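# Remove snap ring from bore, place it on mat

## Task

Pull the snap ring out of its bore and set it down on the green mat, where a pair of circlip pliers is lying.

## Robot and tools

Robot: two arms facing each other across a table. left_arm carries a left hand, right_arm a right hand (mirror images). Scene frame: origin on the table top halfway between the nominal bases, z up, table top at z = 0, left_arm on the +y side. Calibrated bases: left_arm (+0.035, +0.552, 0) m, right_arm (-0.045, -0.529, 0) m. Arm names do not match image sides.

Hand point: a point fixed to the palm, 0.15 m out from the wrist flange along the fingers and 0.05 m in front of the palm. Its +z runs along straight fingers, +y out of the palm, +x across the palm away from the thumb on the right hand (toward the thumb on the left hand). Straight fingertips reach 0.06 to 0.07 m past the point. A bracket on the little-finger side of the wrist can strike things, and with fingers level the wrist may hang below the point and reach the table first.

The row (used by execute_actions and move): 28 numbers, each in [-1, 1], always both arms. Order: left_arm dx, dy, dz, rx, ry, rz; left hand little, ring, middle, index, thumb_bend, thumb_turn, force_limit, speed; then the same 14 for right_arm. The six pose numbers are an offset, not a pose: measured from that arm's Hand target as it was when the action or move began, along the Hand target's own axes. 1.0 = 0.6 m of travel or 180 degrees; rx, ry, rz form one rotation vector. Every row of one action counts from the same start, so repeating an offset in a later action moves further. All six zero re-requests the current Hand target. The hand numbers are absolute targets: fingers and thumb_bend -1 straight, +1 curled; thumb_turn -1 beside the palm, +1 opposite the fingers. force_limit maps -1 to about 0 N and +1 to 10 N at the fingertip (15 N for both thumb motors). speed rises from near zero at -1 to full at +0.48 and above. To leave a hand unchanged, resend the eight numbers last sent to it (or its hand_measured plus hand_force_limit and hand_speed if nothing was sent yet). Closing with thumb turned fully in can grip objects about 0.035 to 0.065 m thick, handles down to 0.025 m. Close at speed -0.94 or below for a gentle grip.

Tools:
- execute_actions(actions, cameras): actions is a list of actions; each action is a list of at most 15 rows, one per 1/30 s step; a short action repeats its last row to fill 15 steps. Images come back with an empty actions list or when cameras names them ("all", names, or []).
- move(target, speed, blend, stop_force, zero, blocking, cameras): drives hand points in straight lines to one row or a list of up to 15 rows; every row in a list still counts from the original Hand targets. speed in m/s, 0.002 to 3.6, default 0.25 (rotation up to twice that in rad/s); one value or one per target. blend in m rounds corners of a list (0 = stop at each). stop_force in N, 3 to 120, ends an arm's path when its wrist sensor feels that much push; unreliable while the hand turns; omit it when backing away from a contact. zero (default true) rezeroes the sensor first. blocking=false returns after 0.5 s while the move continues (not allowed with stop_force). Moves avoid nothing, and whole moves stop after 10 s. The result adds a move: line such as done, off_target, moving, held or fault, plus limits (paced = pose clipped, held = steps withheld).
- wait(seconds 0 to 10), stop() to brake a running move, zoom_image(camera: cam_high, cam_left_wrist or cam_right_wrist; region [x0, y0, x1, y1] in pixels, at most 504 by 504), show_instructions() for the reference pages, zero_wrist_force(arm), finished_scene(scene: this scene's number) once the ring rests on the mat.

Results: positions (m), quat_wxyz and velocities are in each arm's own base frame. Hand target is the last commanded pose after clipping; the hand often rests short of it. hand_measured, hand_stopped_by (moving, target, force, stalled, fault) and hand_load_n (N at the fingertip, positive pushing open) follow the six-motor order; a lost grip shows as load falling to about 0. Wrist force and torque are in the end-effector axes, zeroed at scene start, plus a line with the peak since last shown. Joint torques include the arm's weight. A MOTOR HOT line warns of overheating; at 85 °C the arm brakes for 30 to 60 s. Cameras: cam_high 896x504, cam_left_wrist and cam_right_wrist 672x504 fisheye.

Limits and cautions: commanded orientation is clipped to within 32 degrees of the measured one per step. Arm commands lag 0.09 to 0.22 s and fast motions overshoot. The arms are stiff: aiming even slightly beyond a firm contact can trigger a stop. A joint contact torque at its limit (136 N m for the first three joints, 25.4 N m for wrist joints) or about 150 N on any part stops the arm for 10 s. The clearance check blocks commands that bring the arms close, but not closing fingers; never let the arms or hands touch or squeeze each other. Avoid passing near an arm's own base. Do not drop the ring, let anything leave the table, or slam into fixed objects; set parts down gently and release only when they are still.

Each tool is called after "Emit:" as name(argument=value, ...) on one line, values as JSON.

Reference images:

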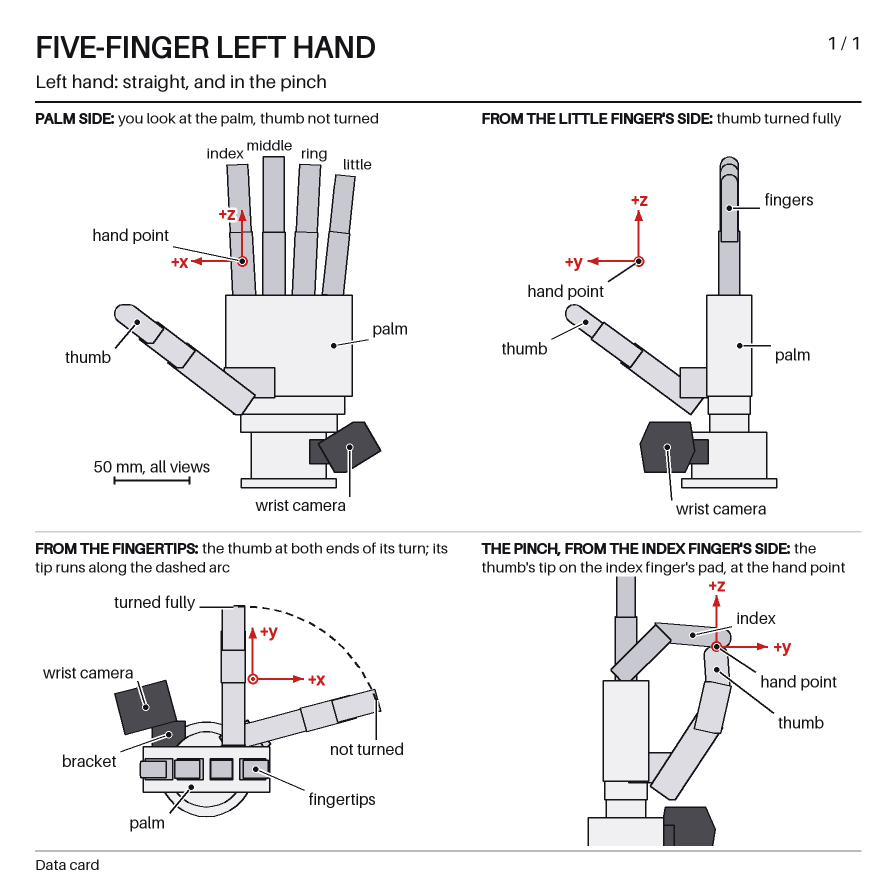

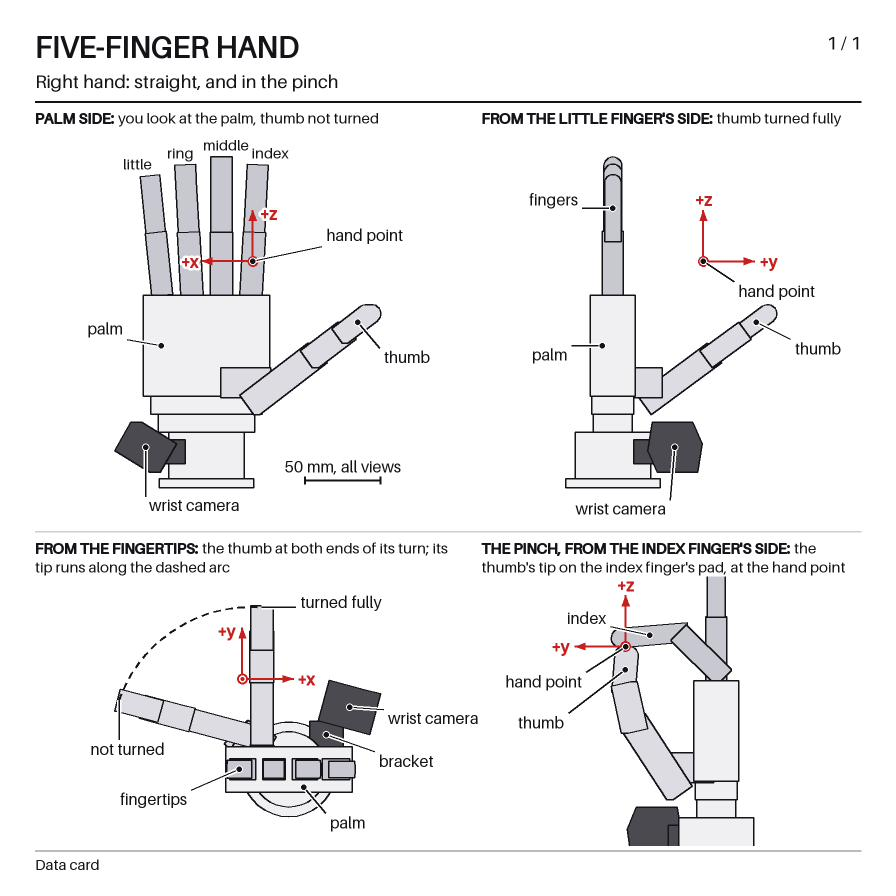

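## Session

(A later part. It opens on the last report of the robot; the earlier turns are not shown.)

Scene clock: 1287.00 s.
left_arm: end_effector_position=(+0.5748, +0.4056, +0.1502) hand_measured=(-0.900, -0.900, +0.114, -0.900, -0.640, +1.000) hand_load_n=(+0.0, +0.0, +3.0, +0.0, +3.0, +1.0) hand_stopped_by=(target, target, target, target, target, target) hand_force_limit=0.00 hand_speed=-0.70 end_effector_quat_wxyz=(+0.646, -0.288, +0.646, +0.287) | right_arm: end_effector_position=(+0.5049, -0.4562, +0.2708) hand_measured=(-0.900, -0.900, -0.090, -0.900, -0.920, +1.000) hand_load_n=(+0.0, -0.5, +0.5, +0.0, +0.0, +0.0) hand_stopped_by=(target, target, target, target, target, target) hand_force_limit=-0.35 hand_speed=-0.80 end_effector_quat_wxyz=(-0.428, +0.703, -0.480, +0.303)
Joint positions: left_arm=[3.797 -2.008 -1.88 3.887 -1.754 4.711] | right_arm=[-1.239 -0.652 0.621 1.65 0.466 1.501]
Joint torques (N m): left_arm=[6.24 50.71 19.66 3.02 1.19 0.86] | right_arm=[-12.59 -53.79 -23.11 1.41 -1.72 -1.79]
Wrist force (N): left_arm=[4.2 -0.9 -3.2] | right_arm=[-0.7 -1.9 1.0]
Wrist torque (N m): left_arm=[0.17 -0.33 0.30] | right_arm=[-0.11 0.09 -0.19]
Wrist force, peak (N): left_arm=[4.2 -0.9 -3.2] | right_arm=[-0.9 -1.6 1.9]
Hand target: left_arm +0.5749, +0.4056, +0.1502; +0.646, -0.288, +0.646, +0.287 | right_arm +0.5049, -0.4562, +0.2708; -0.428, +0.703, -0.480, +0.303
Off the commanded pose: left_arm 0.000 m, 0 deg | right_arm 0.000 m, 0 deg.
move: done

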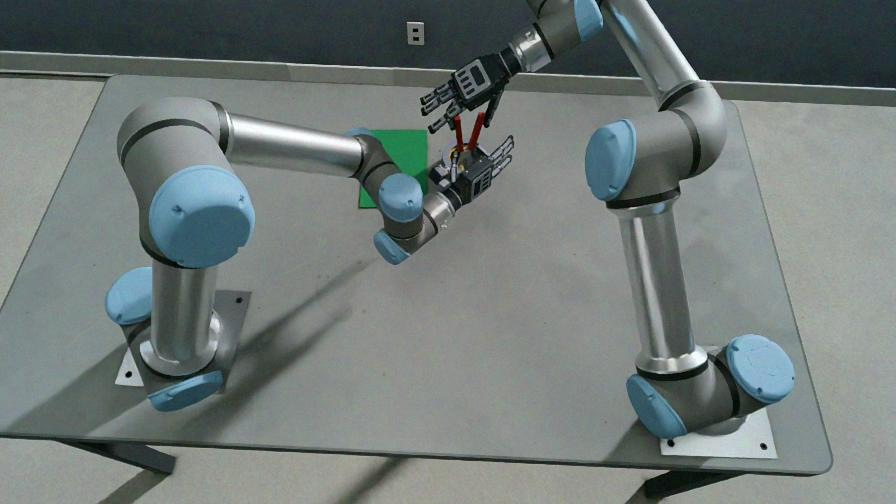

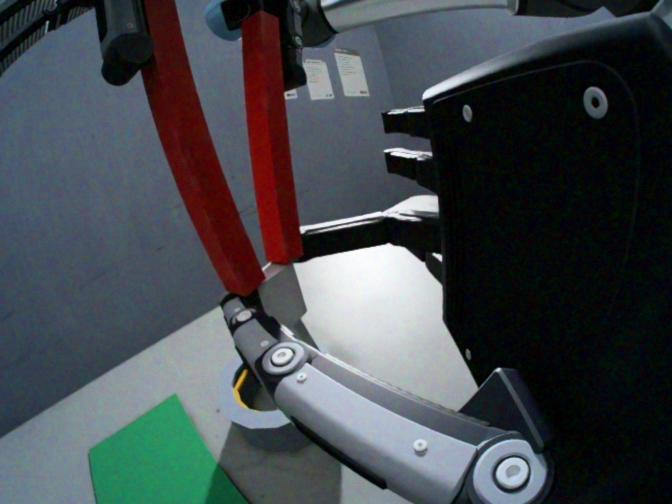

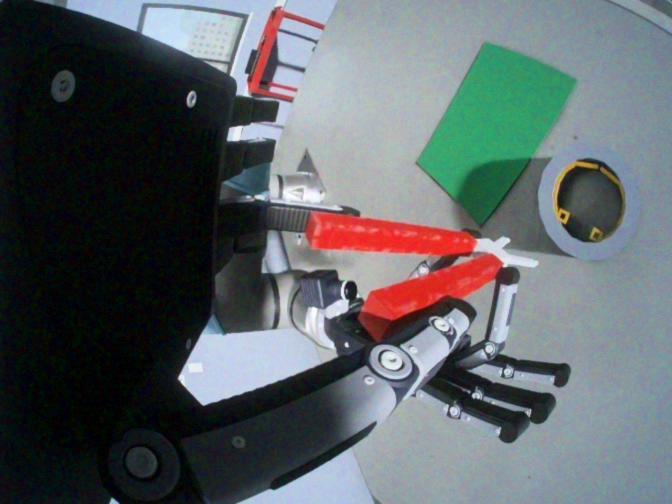

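Emit:
move(target=[0, 0, 0, 0, 0, 0, -0.9, -0.9, 0.44, -0.9, -0.64, 1, 0.05, -0.88, 0, 0, 0, 0, 0, 0, -0.9, -0.9, -0.09, -0.9, -0.92, 1, -0.35, -0.8], speed=0.03)

Emit:
move(target=[0, 0.0554, 0.0763, 0, 0, 0, -0.9, -0.9, 0.44, -0.9, -0.64, 1, 0.05, -0.88, 0.0819, 0.022, -0.041, 0, 0, 0, -0.9, -0.9, -0.09, -0.9, -0.92, 1, -0.35, -0.8], speed=0.03, cameras=["all"])

Emit:
zoom_image(camera="cam_right_wrist", region=[340, 150, 600, 350])

Emit:
zoom_image(camera="cam_high", region=[440, 100, 560, 220])

Emit:
zoom_image(camera="cam_left_wrist", region=[150, 180, 450, 480])

Scene clock: 1301.90 s.
left_arm: end_effector_position=(+0.5748, +0.4056, +0.1502) hand_measured=(-0.900, -0.900, +0.132, -0.900, -0.642, +1.000) hand_load_n=(+0.0, +0.0, +6.0, +0.0, +7.0, +3.5) hand_stopped_by=(target, target, force, target, target, target) hand_force_limit=0.05 hand_speed=-0.88 end_effector_quat_wxyz=(+0.646, -0.288, +0.646, +0.287) | right_arm: end_effector_position=(+0.5049, -0.4562, +0.2708) hand_measured=(-0.900, -0.900, -0.090, -0.900, -0.920, +1.000) hand_load_n=(+0.0, +0.0, +1.0, +0.0, +0.0, +0.0) hand_stopped_by=(target, target, target, target, target, target) hand_force_limit=-0.35 hand_speed=-0.80 end_effector_quat_wxyz=(-0.428, +0.703, -0.480, +0.303)
Joint positions: left_arm=[3.797 -2.008 -1.88 3.887 -1.754 4.711] | right_arm=[-1.239 -0.652 0.621 1.65 0.466 1.501]
Joint torques (N m): left_arm=[6.66 50.09 22.94 3.14 1.16 1.07] | right_arm=[-12.11 -51.39 -22.67 0.8 -1.29 -1.7]
Wrist force (N): left_arm=[3.8 -0.4 -2.5] | right_arm=[-0.7 -1.7 1.4]
Wrist torque (N m): left_arm=[0.21 -0.27 0.29] | right_arm=[-0.12 0.08 -0.18]
Wrist force, peak (N): left_arm=[4.3 -0.6 -2.9] | right_arm=[-0.9 -2.2 1.4]
Hand target: left_arm +0.5749, +0.4056, +0.1502; +0.646, -0.288, +0.646, +0.287 | right_arm +0.5049, -0.4562, +0.2708; -0.428, +0.703, -0.480, +0.303
Off the commanded pose: left_arm 0.000 m, 0 deg | right_arm 0.000 m, 0 deg.
move: done

Scene clock: 1304.40 s.
left_arm: end_effector_position=(+0.5807, +0.4619, +0.1501) hand_measured=(-0.900, -0.900, +0.132, -0.900, -0.642, +1.000) hand_load_n=(+0.0, +0.0, +6.5, +0.0, +7.0, +3.5) hand_stopped_by=(target, target, force, target, target, target) hand_force_limit=0.05 hand_speed=-0.88 end_effector_quat_wxyz=(+0.646, -0.288, +0.646, +0.287) | right_arm: end_effector_position=(+0.4961, -0.5118, +0.2706) hand_measured=(-0.900, -0.900, -0.090, -0.900, -0.920, +1.000) hand_load_n=(+0.0, +0.0, +1.0, +0.0, +0.0, +0.0) hand_stopped_by=(target, target, target, target, target, target) hand_force_limit=-0.35 hand_speed=-0.80 end_effector_quat_wxyz=(-0.428, +0.702, -0.480, +0.304)
Joint positions: left_arm=[3.878 -2.063 -1.79 3.852 -1.673 4.711] | right_arm=[-1.279 -0.344 0.035 2.002 0.468 1.416]
Joint torques (N m): left_arm=[-7.37 55.39 8.73 4.29 -1.99 1.68] | right_arm=[10.02 -61.27 -21.22 1.5 -0.42 -0.79]
Wrist force (N): left_arm=[4.1 -0.5 -2.7] | right_arm=[-0.4 -1.9 1.4]
Wrist torque (N m): left_arm=[0.19 -0.25 0.27] | right_arm=[-0.07 0.07 -0.04]
Wrist force, peak (N): left_arm=[4.4 -1.1 -2.8] | right_arm=[-0.9 -2.7 1.4]
Hand target: left_arm +0.5807, +0.4618, +0.1501; +0.646, -0.288, +0.646, +0.287 | right_arm +0.4963, -0.5121, +0.2708; -0.428, +0.703, -0.480, +0.303
Off the commanded pose: left_arm 0.000 m, 0 deg | right_arm 0.000 m, 0 deg.
move: done

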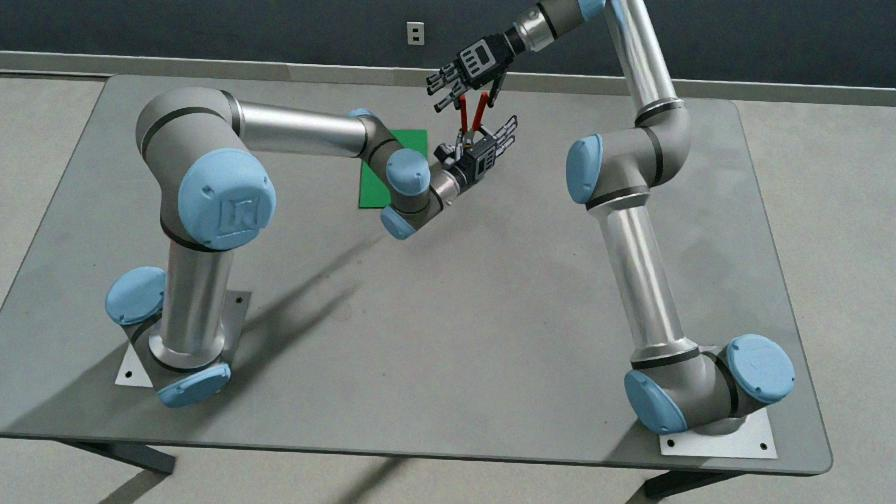

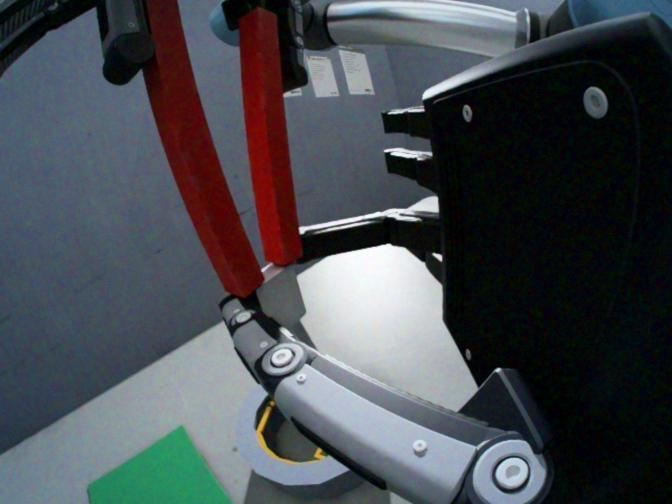

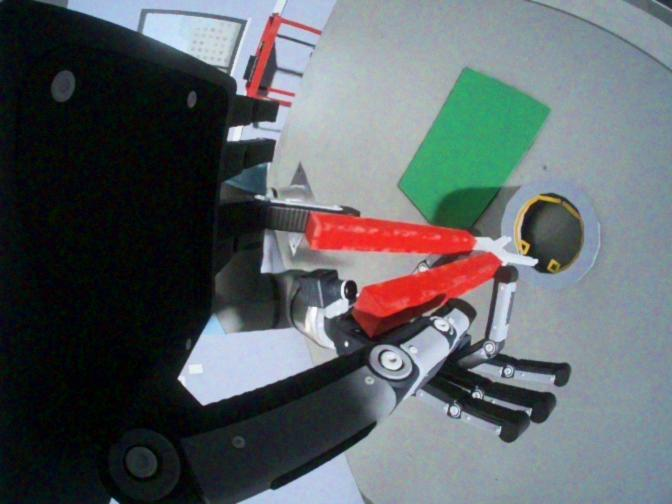

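Scaled by 1.938 from the camera's 672x504 image, which has a finer 960x720 frame.

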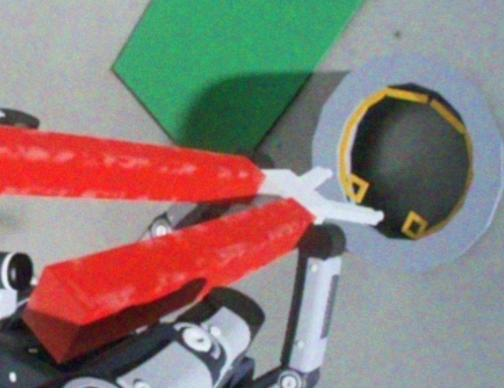

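Scaled by 4.200 from the camera's 896x504 image, which has a finer 1280x720 frame.

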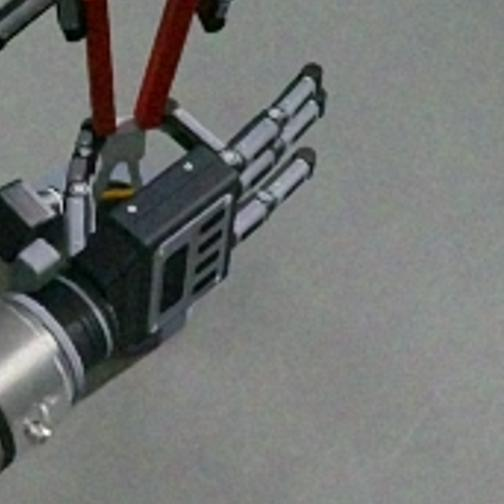

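Scaled by 1.680 from the camera's 672x504 image, which has a finer 960x720 frame.

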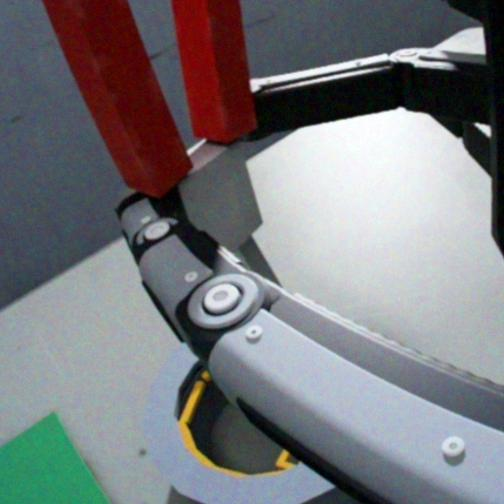

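Emit:
zoom_image(camera="cam_right_wrist", region=[450, 180, 610, 300])

Emit:
zoom_image(camera="cam_high", region=[445, 80, 525, 160])

Scaled by 3.150 from the camera's 672x504 image, which has a finer 960x720 frame.

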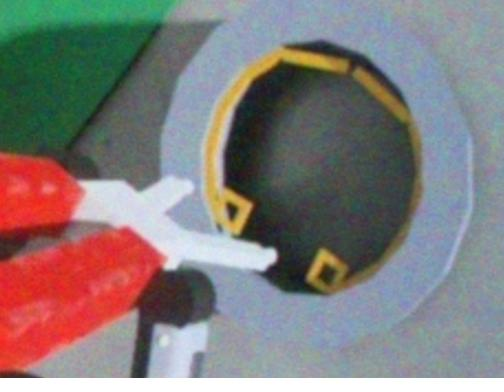

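Scaled by 6.300 from the camera's 896x504 image, which has a finer 1280x720 frame.

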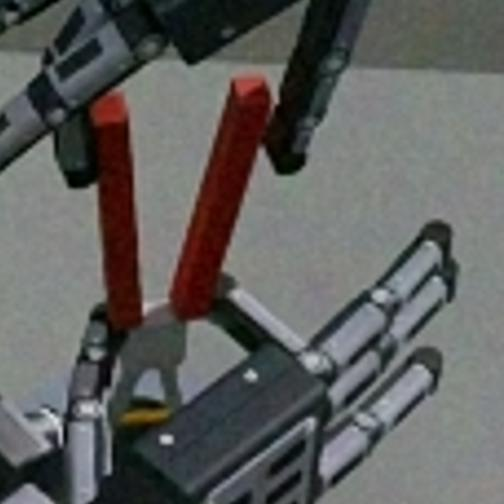

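Emit:
move(target=[0, 0, 0, 0, 0, 0, -0.9, -0.9, 0.09, -0.9, -0.64, 1, 0.05, -0.7, -0.0002, 0.0037, -0.0073, 0, 0, 0, -0.9, -0.9, -0.21, -0.9, -0.92, 1, -0.35, -0.7], speed=0.02, cameras=["all"])

Emit:
zoom_image(camera="cam_right_wrist", region=[450, 180, 610, 300])

Emit:
zoom_image(camera="cam_high", region=[445, 80, 525, 160])

Emit:
zoom_image(camera="cam_left_wrist", region=[100, 0, 400, 300])

Scene clock: 1338.30 s.
left_arm: end_effector_position=(+0.5807, +0.4618, +0.1501) hand_measured=(-0.900, -0.900, +0.090, -0.900, -0.640, +1.000) hand_load_n=(+0.0, +0.0, +2.0, +0.0, +1.5, +0.0) hand_stopped_by=(target, target, target, target, target, target) hand_force_limit=0.05 hand_speed=-0.70 end_effector_quat_wxyz=(+0.646, -0.288, +0.646, +0.287) | right_arm: end_effector_position=(+0.4916, -0.5138, +0.2708) hand_measured=(-0.900, -0.900, -0.210, -0.900, -0.920, +1.000) hand_load_n=(+0.0, +0.0, +0.5, +0.0, +0.0, +0.0) hand_stopped_by=(target, target, target, target, target, target) hand_force_limit=-0.35 hand_speed=-0.70 end_effector_quat_wxyz=(-0.428, +0.703, -0.480, +0.303)
Joint positions: left_arm=[3.878 -2.063 -1.79 3.852 -1.673 4.711] | right_arm=[-1.285 -0.364 0.08 1.993 0.47 1.399]
Joint torques (N m): left_arm=[-6.86 53.42 8.75 4.34 -1.01 0.22] | right_arm=[-5.6 -48.55 -24.8 4.04 -3.59 2.36]
Wrist force (N): left_arm=[3.9 -0.4 -2.8] | right_arm=[-0.8 -1.7 1.3]
Wrist torque (N m): left_arm=[0.18 -0.24 0.26] | right_arm=[-0.10 0.11 -0.09]
Wrist force, peak (N): left_arm=[4.5 -0.3 -3.1] | right_arm=[-0.6 -2.1 1.6]
Hand target: left_arm +0.5807, +0.4618, +0.1501; +0.646, -0.288, +0.646, +0.287 | right_arm +0.4916, -0.5137, +0.2708; -0.428, +0.703, -0.480, +0.303
Off the commanded pose: left_arm 0.000 m, 0 deg | right_arm 0.000 m, 0 deg.
move: done

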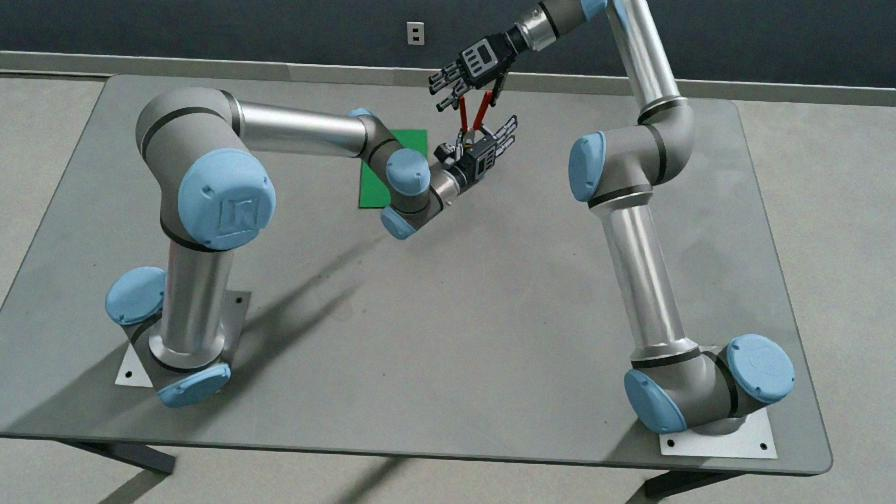

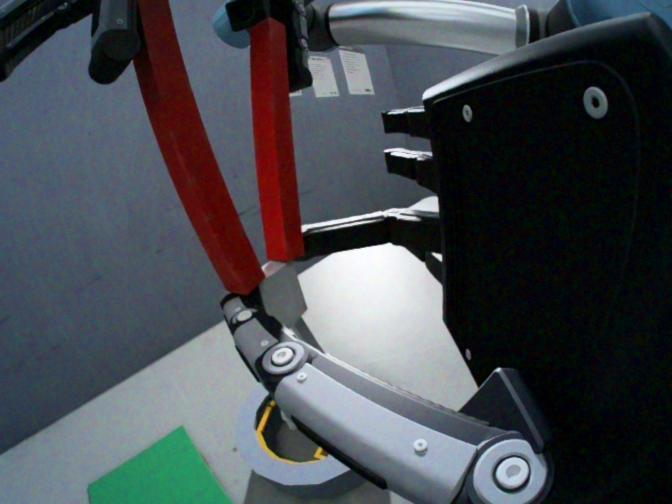

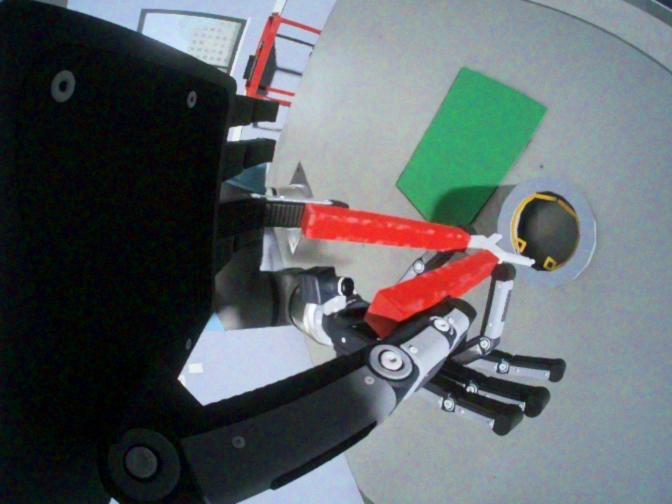

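Scaled by 3.150 from the camera's 672x504 image, which has a finer 960x720 frame.

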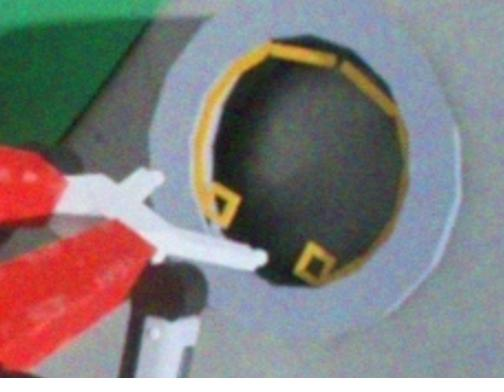

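Scaled by 6.300 from the camera's 896x504 image, which has a finer 1280x720 frame.

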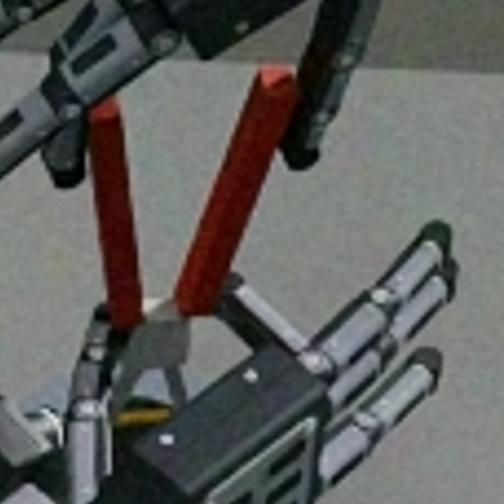

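Scaled by 1.680 from the camera's 672x504 image, which has a finer 960x720 frame.

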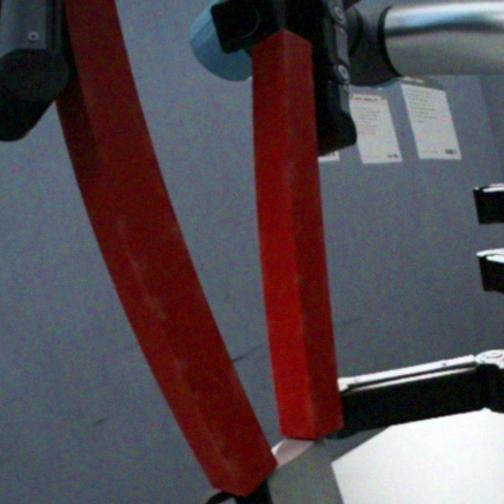

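Emit:
move(target=[0, 0, 0, 0, 0, 0, -0.9, -0.9, 0.46, -0.9, -0.64, 1, -0.05, -0.9, 0, 0, 0, 0, 0, 0, -0.9, -0.9, -0.21, -0.9, -0.92, 1, -0.35, -0.7], speed=0.02)

Emit:
move(target=[0, -0.0088, 0.0095, -0.0267, 0, 0, -0.9, -0.9, 0.46, -0.9, -0.64, 1, -0.05, -0.9, -0.0063, 0.006, -0.012, 0.0004, -0.0238, -0.012, -0.9, -0.9, -0.21, -0.9, -0.92, 1, -0.35, -0.7], speed=0.03, cameras=["all"])

Emit:
zoom_image(camera="cam_right_wrist", region=[450, 180, 610, 300])

Emit:
zoom_image(camera="cam_high", region=[445, 80, 525, 160])

Scene clock: 1356.50 s.
left_arm: end_effector_position=(+0.5807, +0.4618, +0.1501) hand_measured=(-0.900, -0.900, +0.114, -0.900, -0.642, +1.000) hand_load_n=(+0.0, +0.0, +5.5, +0.0, +6.0, +3.5) hand_stopped_by=(target, target, force, target, target, target) hand_force_limit=-0.05 hand_speed=-0.90 end_effector_quat_wxyz=(+0.646, -0.288, +0.646, +0.287) | right_arm: end_effector_position=(+0.4917, -0.5137, +0.2708) hand_measured=(-0.900, -0.900, -0.210, -0.900, -0.920, +1.000) hand_load_n=(+0.0, +0.0, +0.5, +0.0, +0.5, +0.0) hand_stopped_by=(target, target, target, target, target, target) hand_force_limit=-0.35 hand_speed=-0.70 end_effector_quat_wxyz=(-0.429, +0.703, -0.480, +0.303)
Joint positions: left_arm=[3.878 -2.063 -1.79 3.852 -1.673 4.711] | right_arm=[-1.285 -0.364 0.079 1.994 0.47 1.399]
Joint torques (N m): left_arm=[-5.89 46.45 11.55 4.36 1.27 -1.23] | right_arm=[7.92 -49.59 -24.62 4.04 -3.25 2.12]
Wrist force (N): left_arm=[4.2 -0.2 -2.5] | right_arm=[-0.9 -1.6 1.3]
Wrist torque (N m): left_arm=[0.20 -0.27 0.27] | right_arm=[-0.08 0.13 -0.09]
Wrist force, peak (N): left_arm=[4.6 -0.4 -2.9] | right_arm=[-0.9 -1.9 1.6]
Hand target: left_arm +0.5807, +0.4618, +0.1501; +0.646, -0.288, +0.646, +0.287 | right_arm +0.4917, -0.5137, +0.2708; -0.429, +0.703, -0.480, +0.303
Off the commanded pose: left_arm 0.000 m, 0 deg | right_arm 0.000 m, 0 deg.
move: done

Scene clock: 1358.23 s.
left_arm: end_effector_position=(+0.5886, +0.4625, +0.1500) hand_measured=(-0.900, -0.900, +0.114, -0.900, -0.642, +1.000) hand_load_n=(+0.0, +0.0, +5.0, +0.0, +6.0, +3.5) hand_stopped_by=(target, target, force, target, target, target) hand_force_limit=-0.05 hand_speed=-0.90 end_effector_quat_wxyz=(+0.633, -0.315, +0.634, +0.314) | right_arm: end_effector_position=(+0.4823, -0.5124, +0.2704) hand_measured=(-0.900, -0.900, -0.210, -0.900, -0.920, +1.000) hand_load_n=(+0.0, +0.0, +0.5, +0.0, +0.0, +0.0) hand_stopped_by=(target, target, target, target, target, target) hand_force_limit=-0.35 hand_speed=-0.70 end_effector_quat_wxyz=(-0.441, +0.721, -0.450, +0.289)
Joint positions: left_arm=[3.83 -2.102 -1.724 3.825 -1.804 4.711] | right_arm=[-1.293 -0.32 0.035 2.159 0.484 1.209]
Joint torques (N m): left_arm=[7.79 56.53 10.87 3.35 1.39 -1.71] | right_arm=[-10.46 -60.5 -19.32 0.65 -2.67 2.46]
Wrist force (N): left_arm=[4.0 -0.2 -2.6] | right_arm=[-0.4 -1.8 1.2]
Wrist torque (N m): left_arm=[0.21 -0.23 0.24] | right_arm=[-0.11 0.08 -0.15]
Wrist force, peak (N): left_arm=[4.7 -0.5 -2.8] | right_arm=[-0.4 -2.6 1.1]
Hand target: left_arm +0.5885, +0.4626, +0.1501; +0.633, -0.315, +0.633, +0.314 | right_arm +0.4828, -0.5131, +0.2708; -0.441, +0.722, -0.450, +0.285
Off the commanded pose: left_arm 0.000 m, 0 deg | right_arm 0.001 m, 0 deg.
elbow stopped short (right arm): the move would have taken joint 3 (elbow) straighter than the controller allows.
move: done

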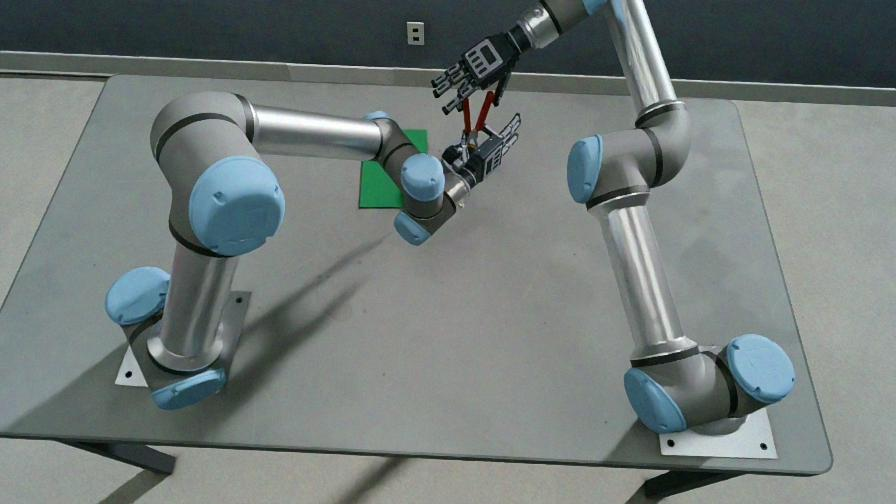

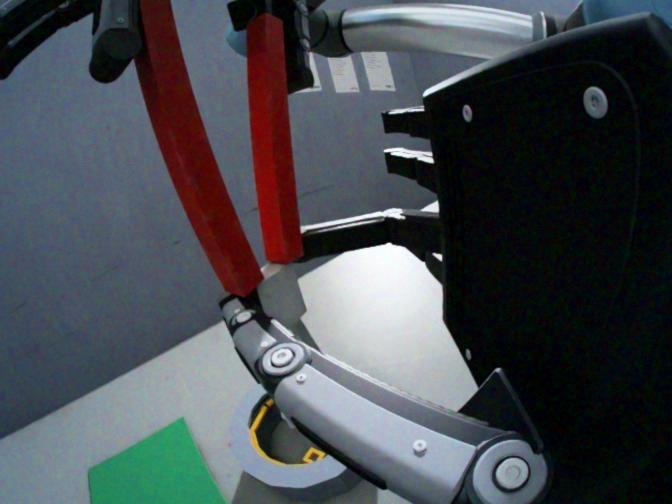

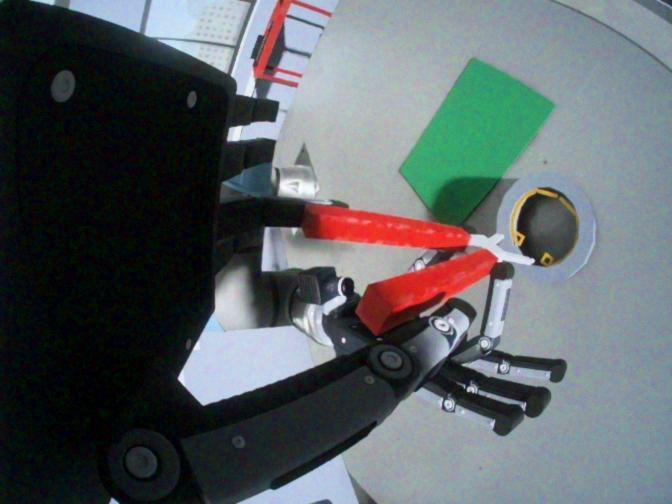

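Scaled by 3.150 from the camera's 672x504 image, which has a finer 960x720 frame.

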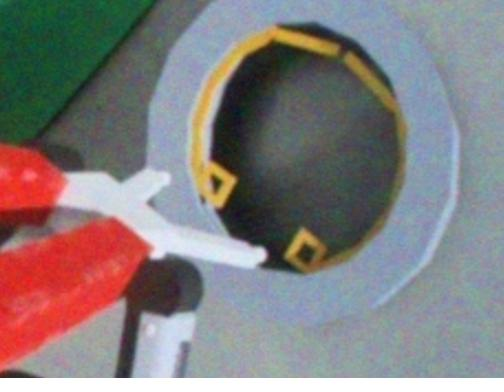

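Scaled by 6.300 from the camera's 896x504 image, which has a finer 1280x720 frame.

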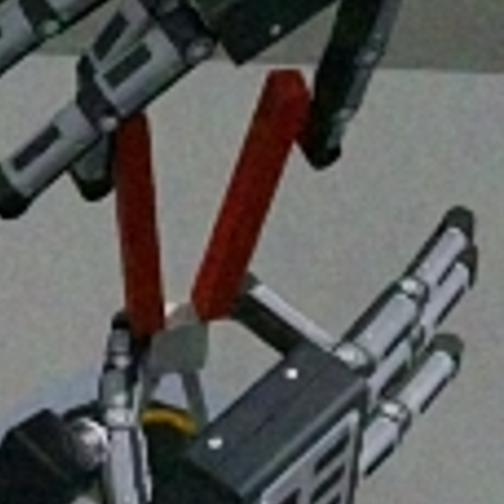

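Emit:
move(target=[0.05, 0, 0, 0, 0, 0, -0.9, -0.9, 0.46, -0.9, -0.64, 1, -0.05, -0.9, -0.001, 0.0448, 0.0222, 0, 0, 0, -0.9, -0.9, -0.21, -0.9, -0.92, 1, -0.35, -0.7], speed=0.03, cameras=["all"])

Emit:
zoom_image(camera="cam_right_wrist", region=[450, 180, 610, 300])

Emit:
zoom_image(camera="cam_high", region=[445, 90, 525, 190])

Emit:
zoom_image(camera="cam_left_wrist", region=[180, 220, 420, 460])

Scene clock: 1375.47 s.
left_arm: end_effector_position=(+0.5884, +0.4625, +0.1199) hand_measured=(-0.900, -0.900, +0.114, -0.900, -0.642, +1.000) hand_load_n=(+0.0, +0.0, +5.0, +0.0, +6.0, +3.0) hand_stopped_by=(target, target, force, target, target, target) hand_force_limit=-0.05 hand_speed=-0.90 end_effector_quat_wxyz=(+0.633, -0.315, +0.633, +0.314) end_effector_velocity=(-0.001, +0.000, -0.001) end_effector_angular_velocity=(-0.003, +0.004, +0.002) | right_arm: end_effector_position=(+0.4825, -0.5130, +0.2407) hand_measured=(-0.900, -0.900, -0.210, -0.900, -0.920, +1.000) hand_load_n=(+0.0, +0.0, +0.5, +0.0, +0.0, +0.0) hand_stopped_by=(target, target, target, target, target, target) hand_force_limit=-0.35 hand_speed=-0.70 end_effector_quat_wxyz=(-0.441, +0.722, -0.450, +0.285) end_effector_velocity=(+0.000, +0.000, +0.002) end_effector_angular_velocity=(+0.001, +0.001, +0.000)
Joint positions: left_arm=[3.83 -2.149 -1.744 3.891 -1.805 4.711] | right_arm=[-1.291 -0.387 0.249 2.016 0.491 1.209]
Joint velocities: left_arm=[0.001 0.001 0 -0.006 0 0] | right_arm=[0 0 -0.004 0.006 0.001 -0.001]
Joint torques (N m): left_arm=[-6.83 57.38 22.25 -0.08 -1.59 -1.13] | right_arm=[10.31 -61.85 -25.13 4.39 -2.55 2.27]
Wrist force (N): left_arm=[4.0 -0.4 -2.5] | right_arm=[-0.3 -1.1 1.2]
Wrist torque (N m): left_arm=[0.17 -0.28 0.27] | right_arm=[-0.04 0.04 -0.05]
Wrist force, peak (N): left_arm=[4.8 -0.7 -2.5] | right_arm=[-0.4 -2.8 1.1]
Hand target: left_arm +0.5885, +0.4625, +0.1201; +0.633, -0.315, +0.633, +0.314 | right_arm +0.4826, -0.5130, +0.2408; -0.441, +0.722, -0.450, +0.285
Off the commanded pose: left_arm 0.000 m, 0 deg | right_arm 0.000 m, 0 deg.
move: done

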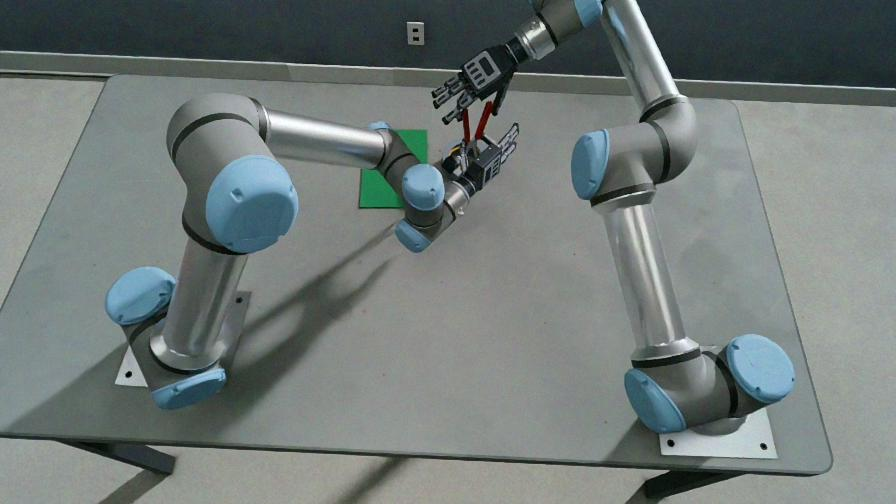

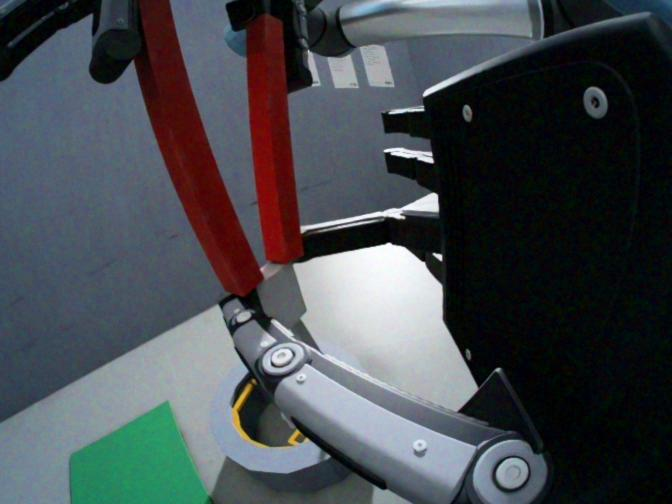

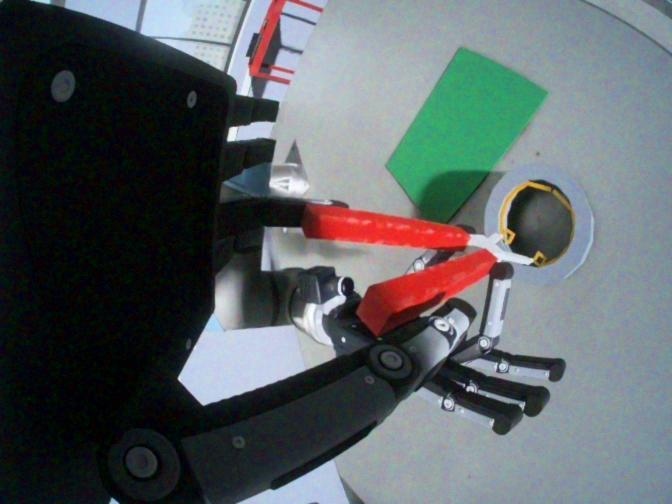

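Scaled by 3.150 from the camera's 672x504 image, which has a finer 960x720 frame.

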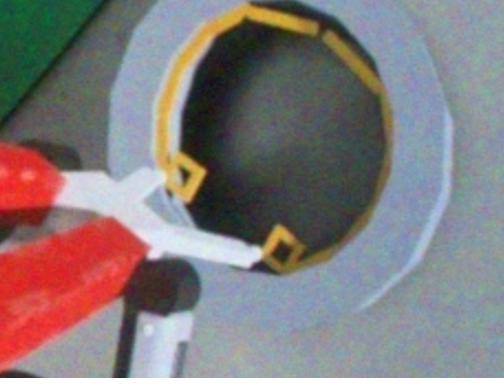

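Scaled by 5.040 from the camera's 896x504 image, which has a finer 1280x720 frame.

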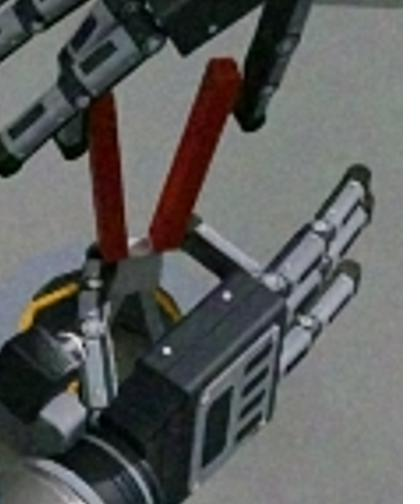

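Scaled by 2.100 from the camera's 672x504 image, which has a finer 960x720 frame.

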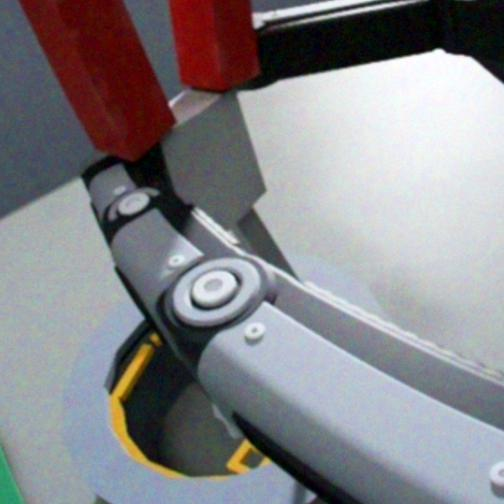

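Emit:
zoom_image(camera="cam_right_wrist", region=[480, 205, 560, 285])

Emit:
zoom_image(camera="cam_left_wrist", region=[230, 370, 330, 470])

Scaled by 6.300 from the camera's 672x504 image, which has a finer 960x720 frame.

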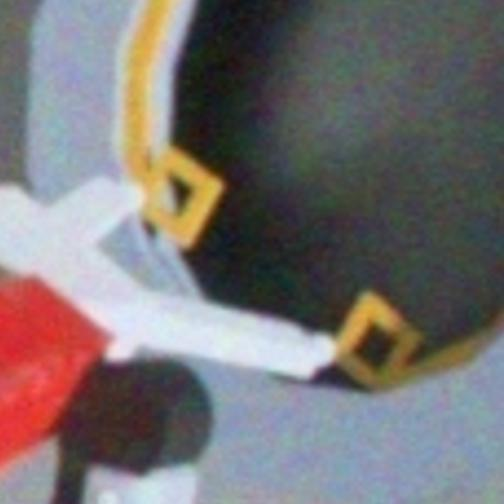

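Scaled by 5.040 from the camera's 672x504 image, which has a finer 960x720 frame.

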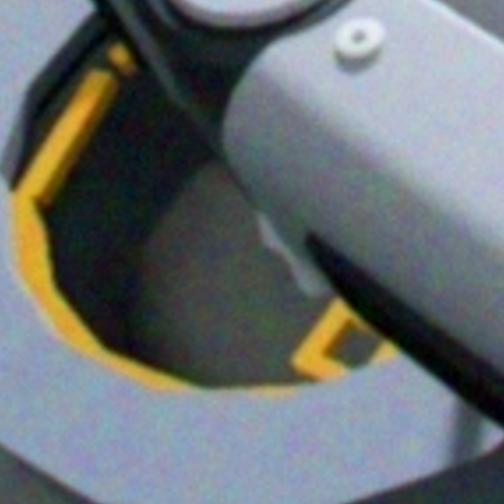

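Emit:
move(target=[0, 0, 0, 0, 0, 0, -0.9, -0.9, 0.08, -0.9, -0.64, 1, -0.05, -0.7, 0, 0, 0, 0, 0, 0, -0.9, -0.9, -0.3, -0.9, -0.94, 1, -0.35, -0.7], speed=0.02)

Emit:
move(target=[0, 0, 0, 0, 0, 0, -0.9, -0.9, 0.48, -0.9, -0.64, 1, -0.05, -0.9, 0, 0, 0, 0, 0, 0, -0.9, -0.9, -0.3, -0.9, -0.94, 1, -0.35, -0.7], speed=0.02, cameras=["all"])

Emit:
zoom_image(camera="cam_right_wrist", region=[480, 205, 560, 285])

Emit:
zoom_image(camera="cam_left_wrist", region=[230, 370, 330, 470])

Emit:
zoom_image(camera="cam_high", region=[445, 90, 525, 190])

Scene clock: 1418.17 s.
left_arm: end_effector_position=(+0.5885, +0.4625, +0.1202) hand_measured=(-0.900, -0.900, +0.080, -0.900, -0.640, +1.000) hand_load_n=(+0.0, +0.0, +0.5, +0.0, +1.0, +2.0) hand_stopped_by=(target, target, target, target, target, target) hand_force_limit=-0.05 hand_speed=-0.70 end_effector_quat_wxyz=(+0.633, -0.315, +0.633, +0.314) | right_arm: end_effector_position=(+0.4826, -0.5130, +0.2408) hand_measured=(-0.900, -0.900, -0.300, -0.900, -0.940, +1.000) hand_load_n=(+0.0, +0.0, +0.0, -0.5, +0.0, +0.0) hand_stopped_by=(target, target, target, target, target, target) hand_force_limit=-0.35 hand_speed=-0.70 end_effector_quat_wxyz=(-0.441, +0.722, -0.450, +0.285)
Joint positions: left_arm=[3.83 -2.149 -1.743 3.891 -1.805 4.711] | right_arm=[-1.291 -0.387 0.249 2.016 0.49 1.209]
Joint torques (N m): left_arm=[-6.6 57.28 26.1 0.88 -0.55 1.47] | right_arm=[10.4 -49.79 -24.81 4.4 -3.12 2.17]
Wrist force (N): left_arm=[4.2 -0.4 -3.2] | right_arm=[-0.3 -1.1 0.9]
Wrist torque (N m): left_arm=[0.14 -0.35 0.24] | right_arm=[-0.05 0.03 -0.05]
Wrist force, peak (N): left_arm=[4.4 -0.5 -3.0] | right_arm=[-0.2 -2.0 1.4]
Hand target: left_arm +0.5885, +0.4625, +0.1201; +0.633, -0.315, +0.633, +0.314 | right_arm +0.4826, -0.5130, +0.2408; -0.441, +0.722, -0.450, +0.285
Off the commanded pose: left_arm 0.000 m, 0 deg | right_arm 0.000 m, 0 deg.
move: done

Scene clock: 1418.67 s.
left_arm: end_effector_position=(+0.5885, +0.4625, +0.1202) hand_measured=(-0.900, -0.900, +0.114, -0.900, -0.642, +1.000) hand_load_n=(+0.0, +0.0, +6.0, +0.0, +7.0, +6.0) hand_stopped_by=(target, target, force, target, target, target) hand_force_limit=-0.05 hand_speed=-0.90 end_effector_quat_wxyz=(+0.633, -0.315, +0.633, +0.314) | right_arm: end_effector_position=(+0.4826, -0.5130, +0.2408) hand_measured=(-0.900, -0.900, -0.300, -0.900, -0.940, +1.000) hand_load_n=(+0.0, +0.0, +0.0, +0.0, +0.0, +0.0) hand_stopped_by=(target, target, target, target, target, target) hand_force_limit=-0.35 hand_speed=-0.70 end_effector_quat_wxyz=(-0.441, +0.722, -0.450, +0.285)
Joint positions: left_arm=[3.83 -2.149 -1.743 3.891 -1.805 4.711] | right_arm=[-1.291 -0.387 0.249 2.016 0.49 1.209]
Joint torques (N m): left_arm=[-7.08 56.64 25.03 0.79 -0.47 1.53] | right_arm=[10.42 -50.27 -24.49 4.43 -2.86 1.91]
Wrist force (N): left_arm=[3.8 -0.4 -3.1] | right_arm=[-0.5 -1.5 0.8]
Wrist torque (N m): left_arm=[0.18 -0.26 0.22] | right_arm=[-0.08 0.06 -0.07]
Wrist force, peak (N): left_arm=[4.3 0.2 -3.2] | right_arm=[-0.3 -1.6 0.7]
Hand target: left_arm +0.5885, +0.4625, +0.1201; +0.633, -0.315, +0.633, +0.314 | right_arm +0.4826, -0.5130, +0.2408; -0.441, +0.722, -0.450, +0.285
Off the commanded pose: left_arm 0.000 m, 0 deg | right_arm 0.000 m, 0 deg.
move: done

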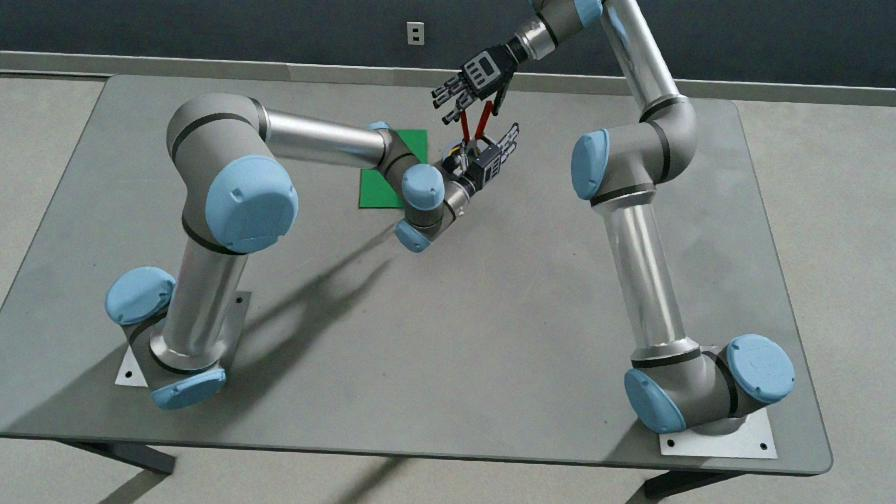

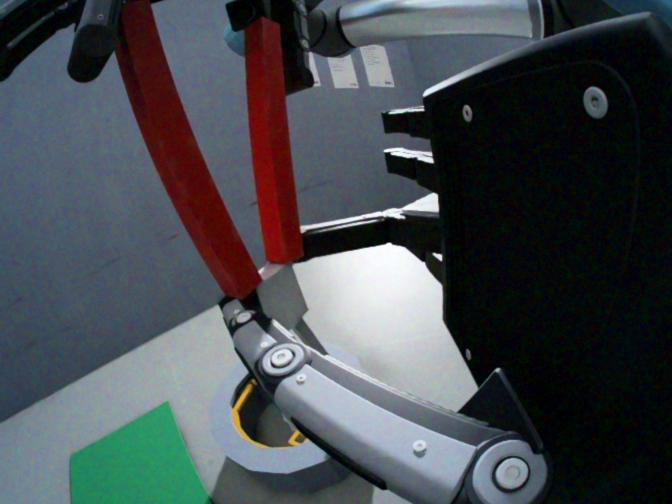

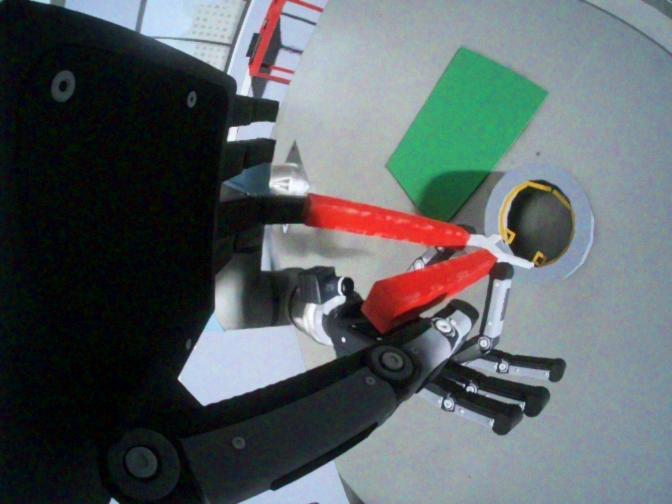

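Scaled by 6.300 from the camera's 672x504 image, which has a finer 960x720 frame.

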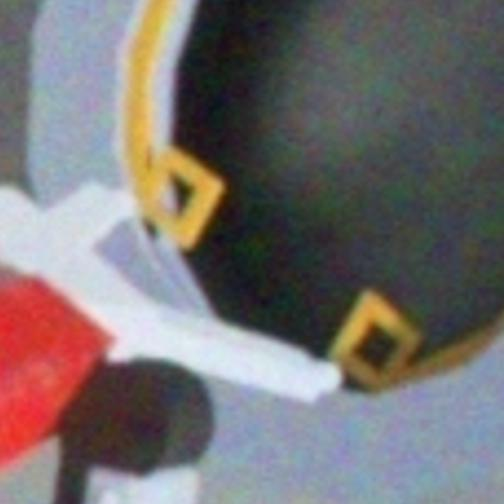

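Scaled by 5.040 from the camera's 672x504 image, which has a finer 960x720 frame.

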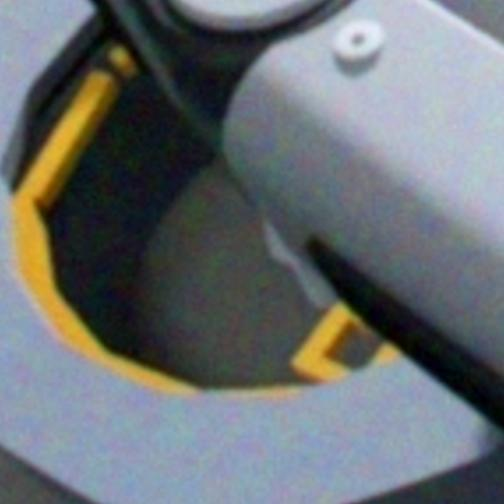

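Scaled by 5.040 from the camera's 896x504 image, which has a finer 1280x720 frame.

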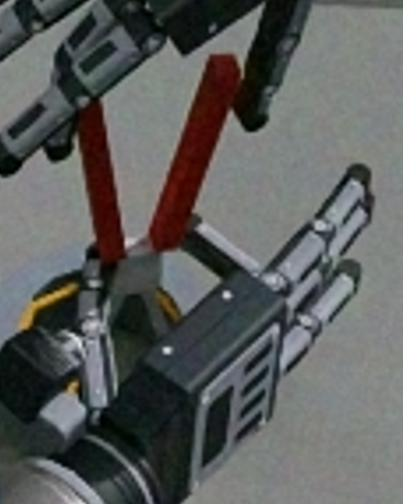

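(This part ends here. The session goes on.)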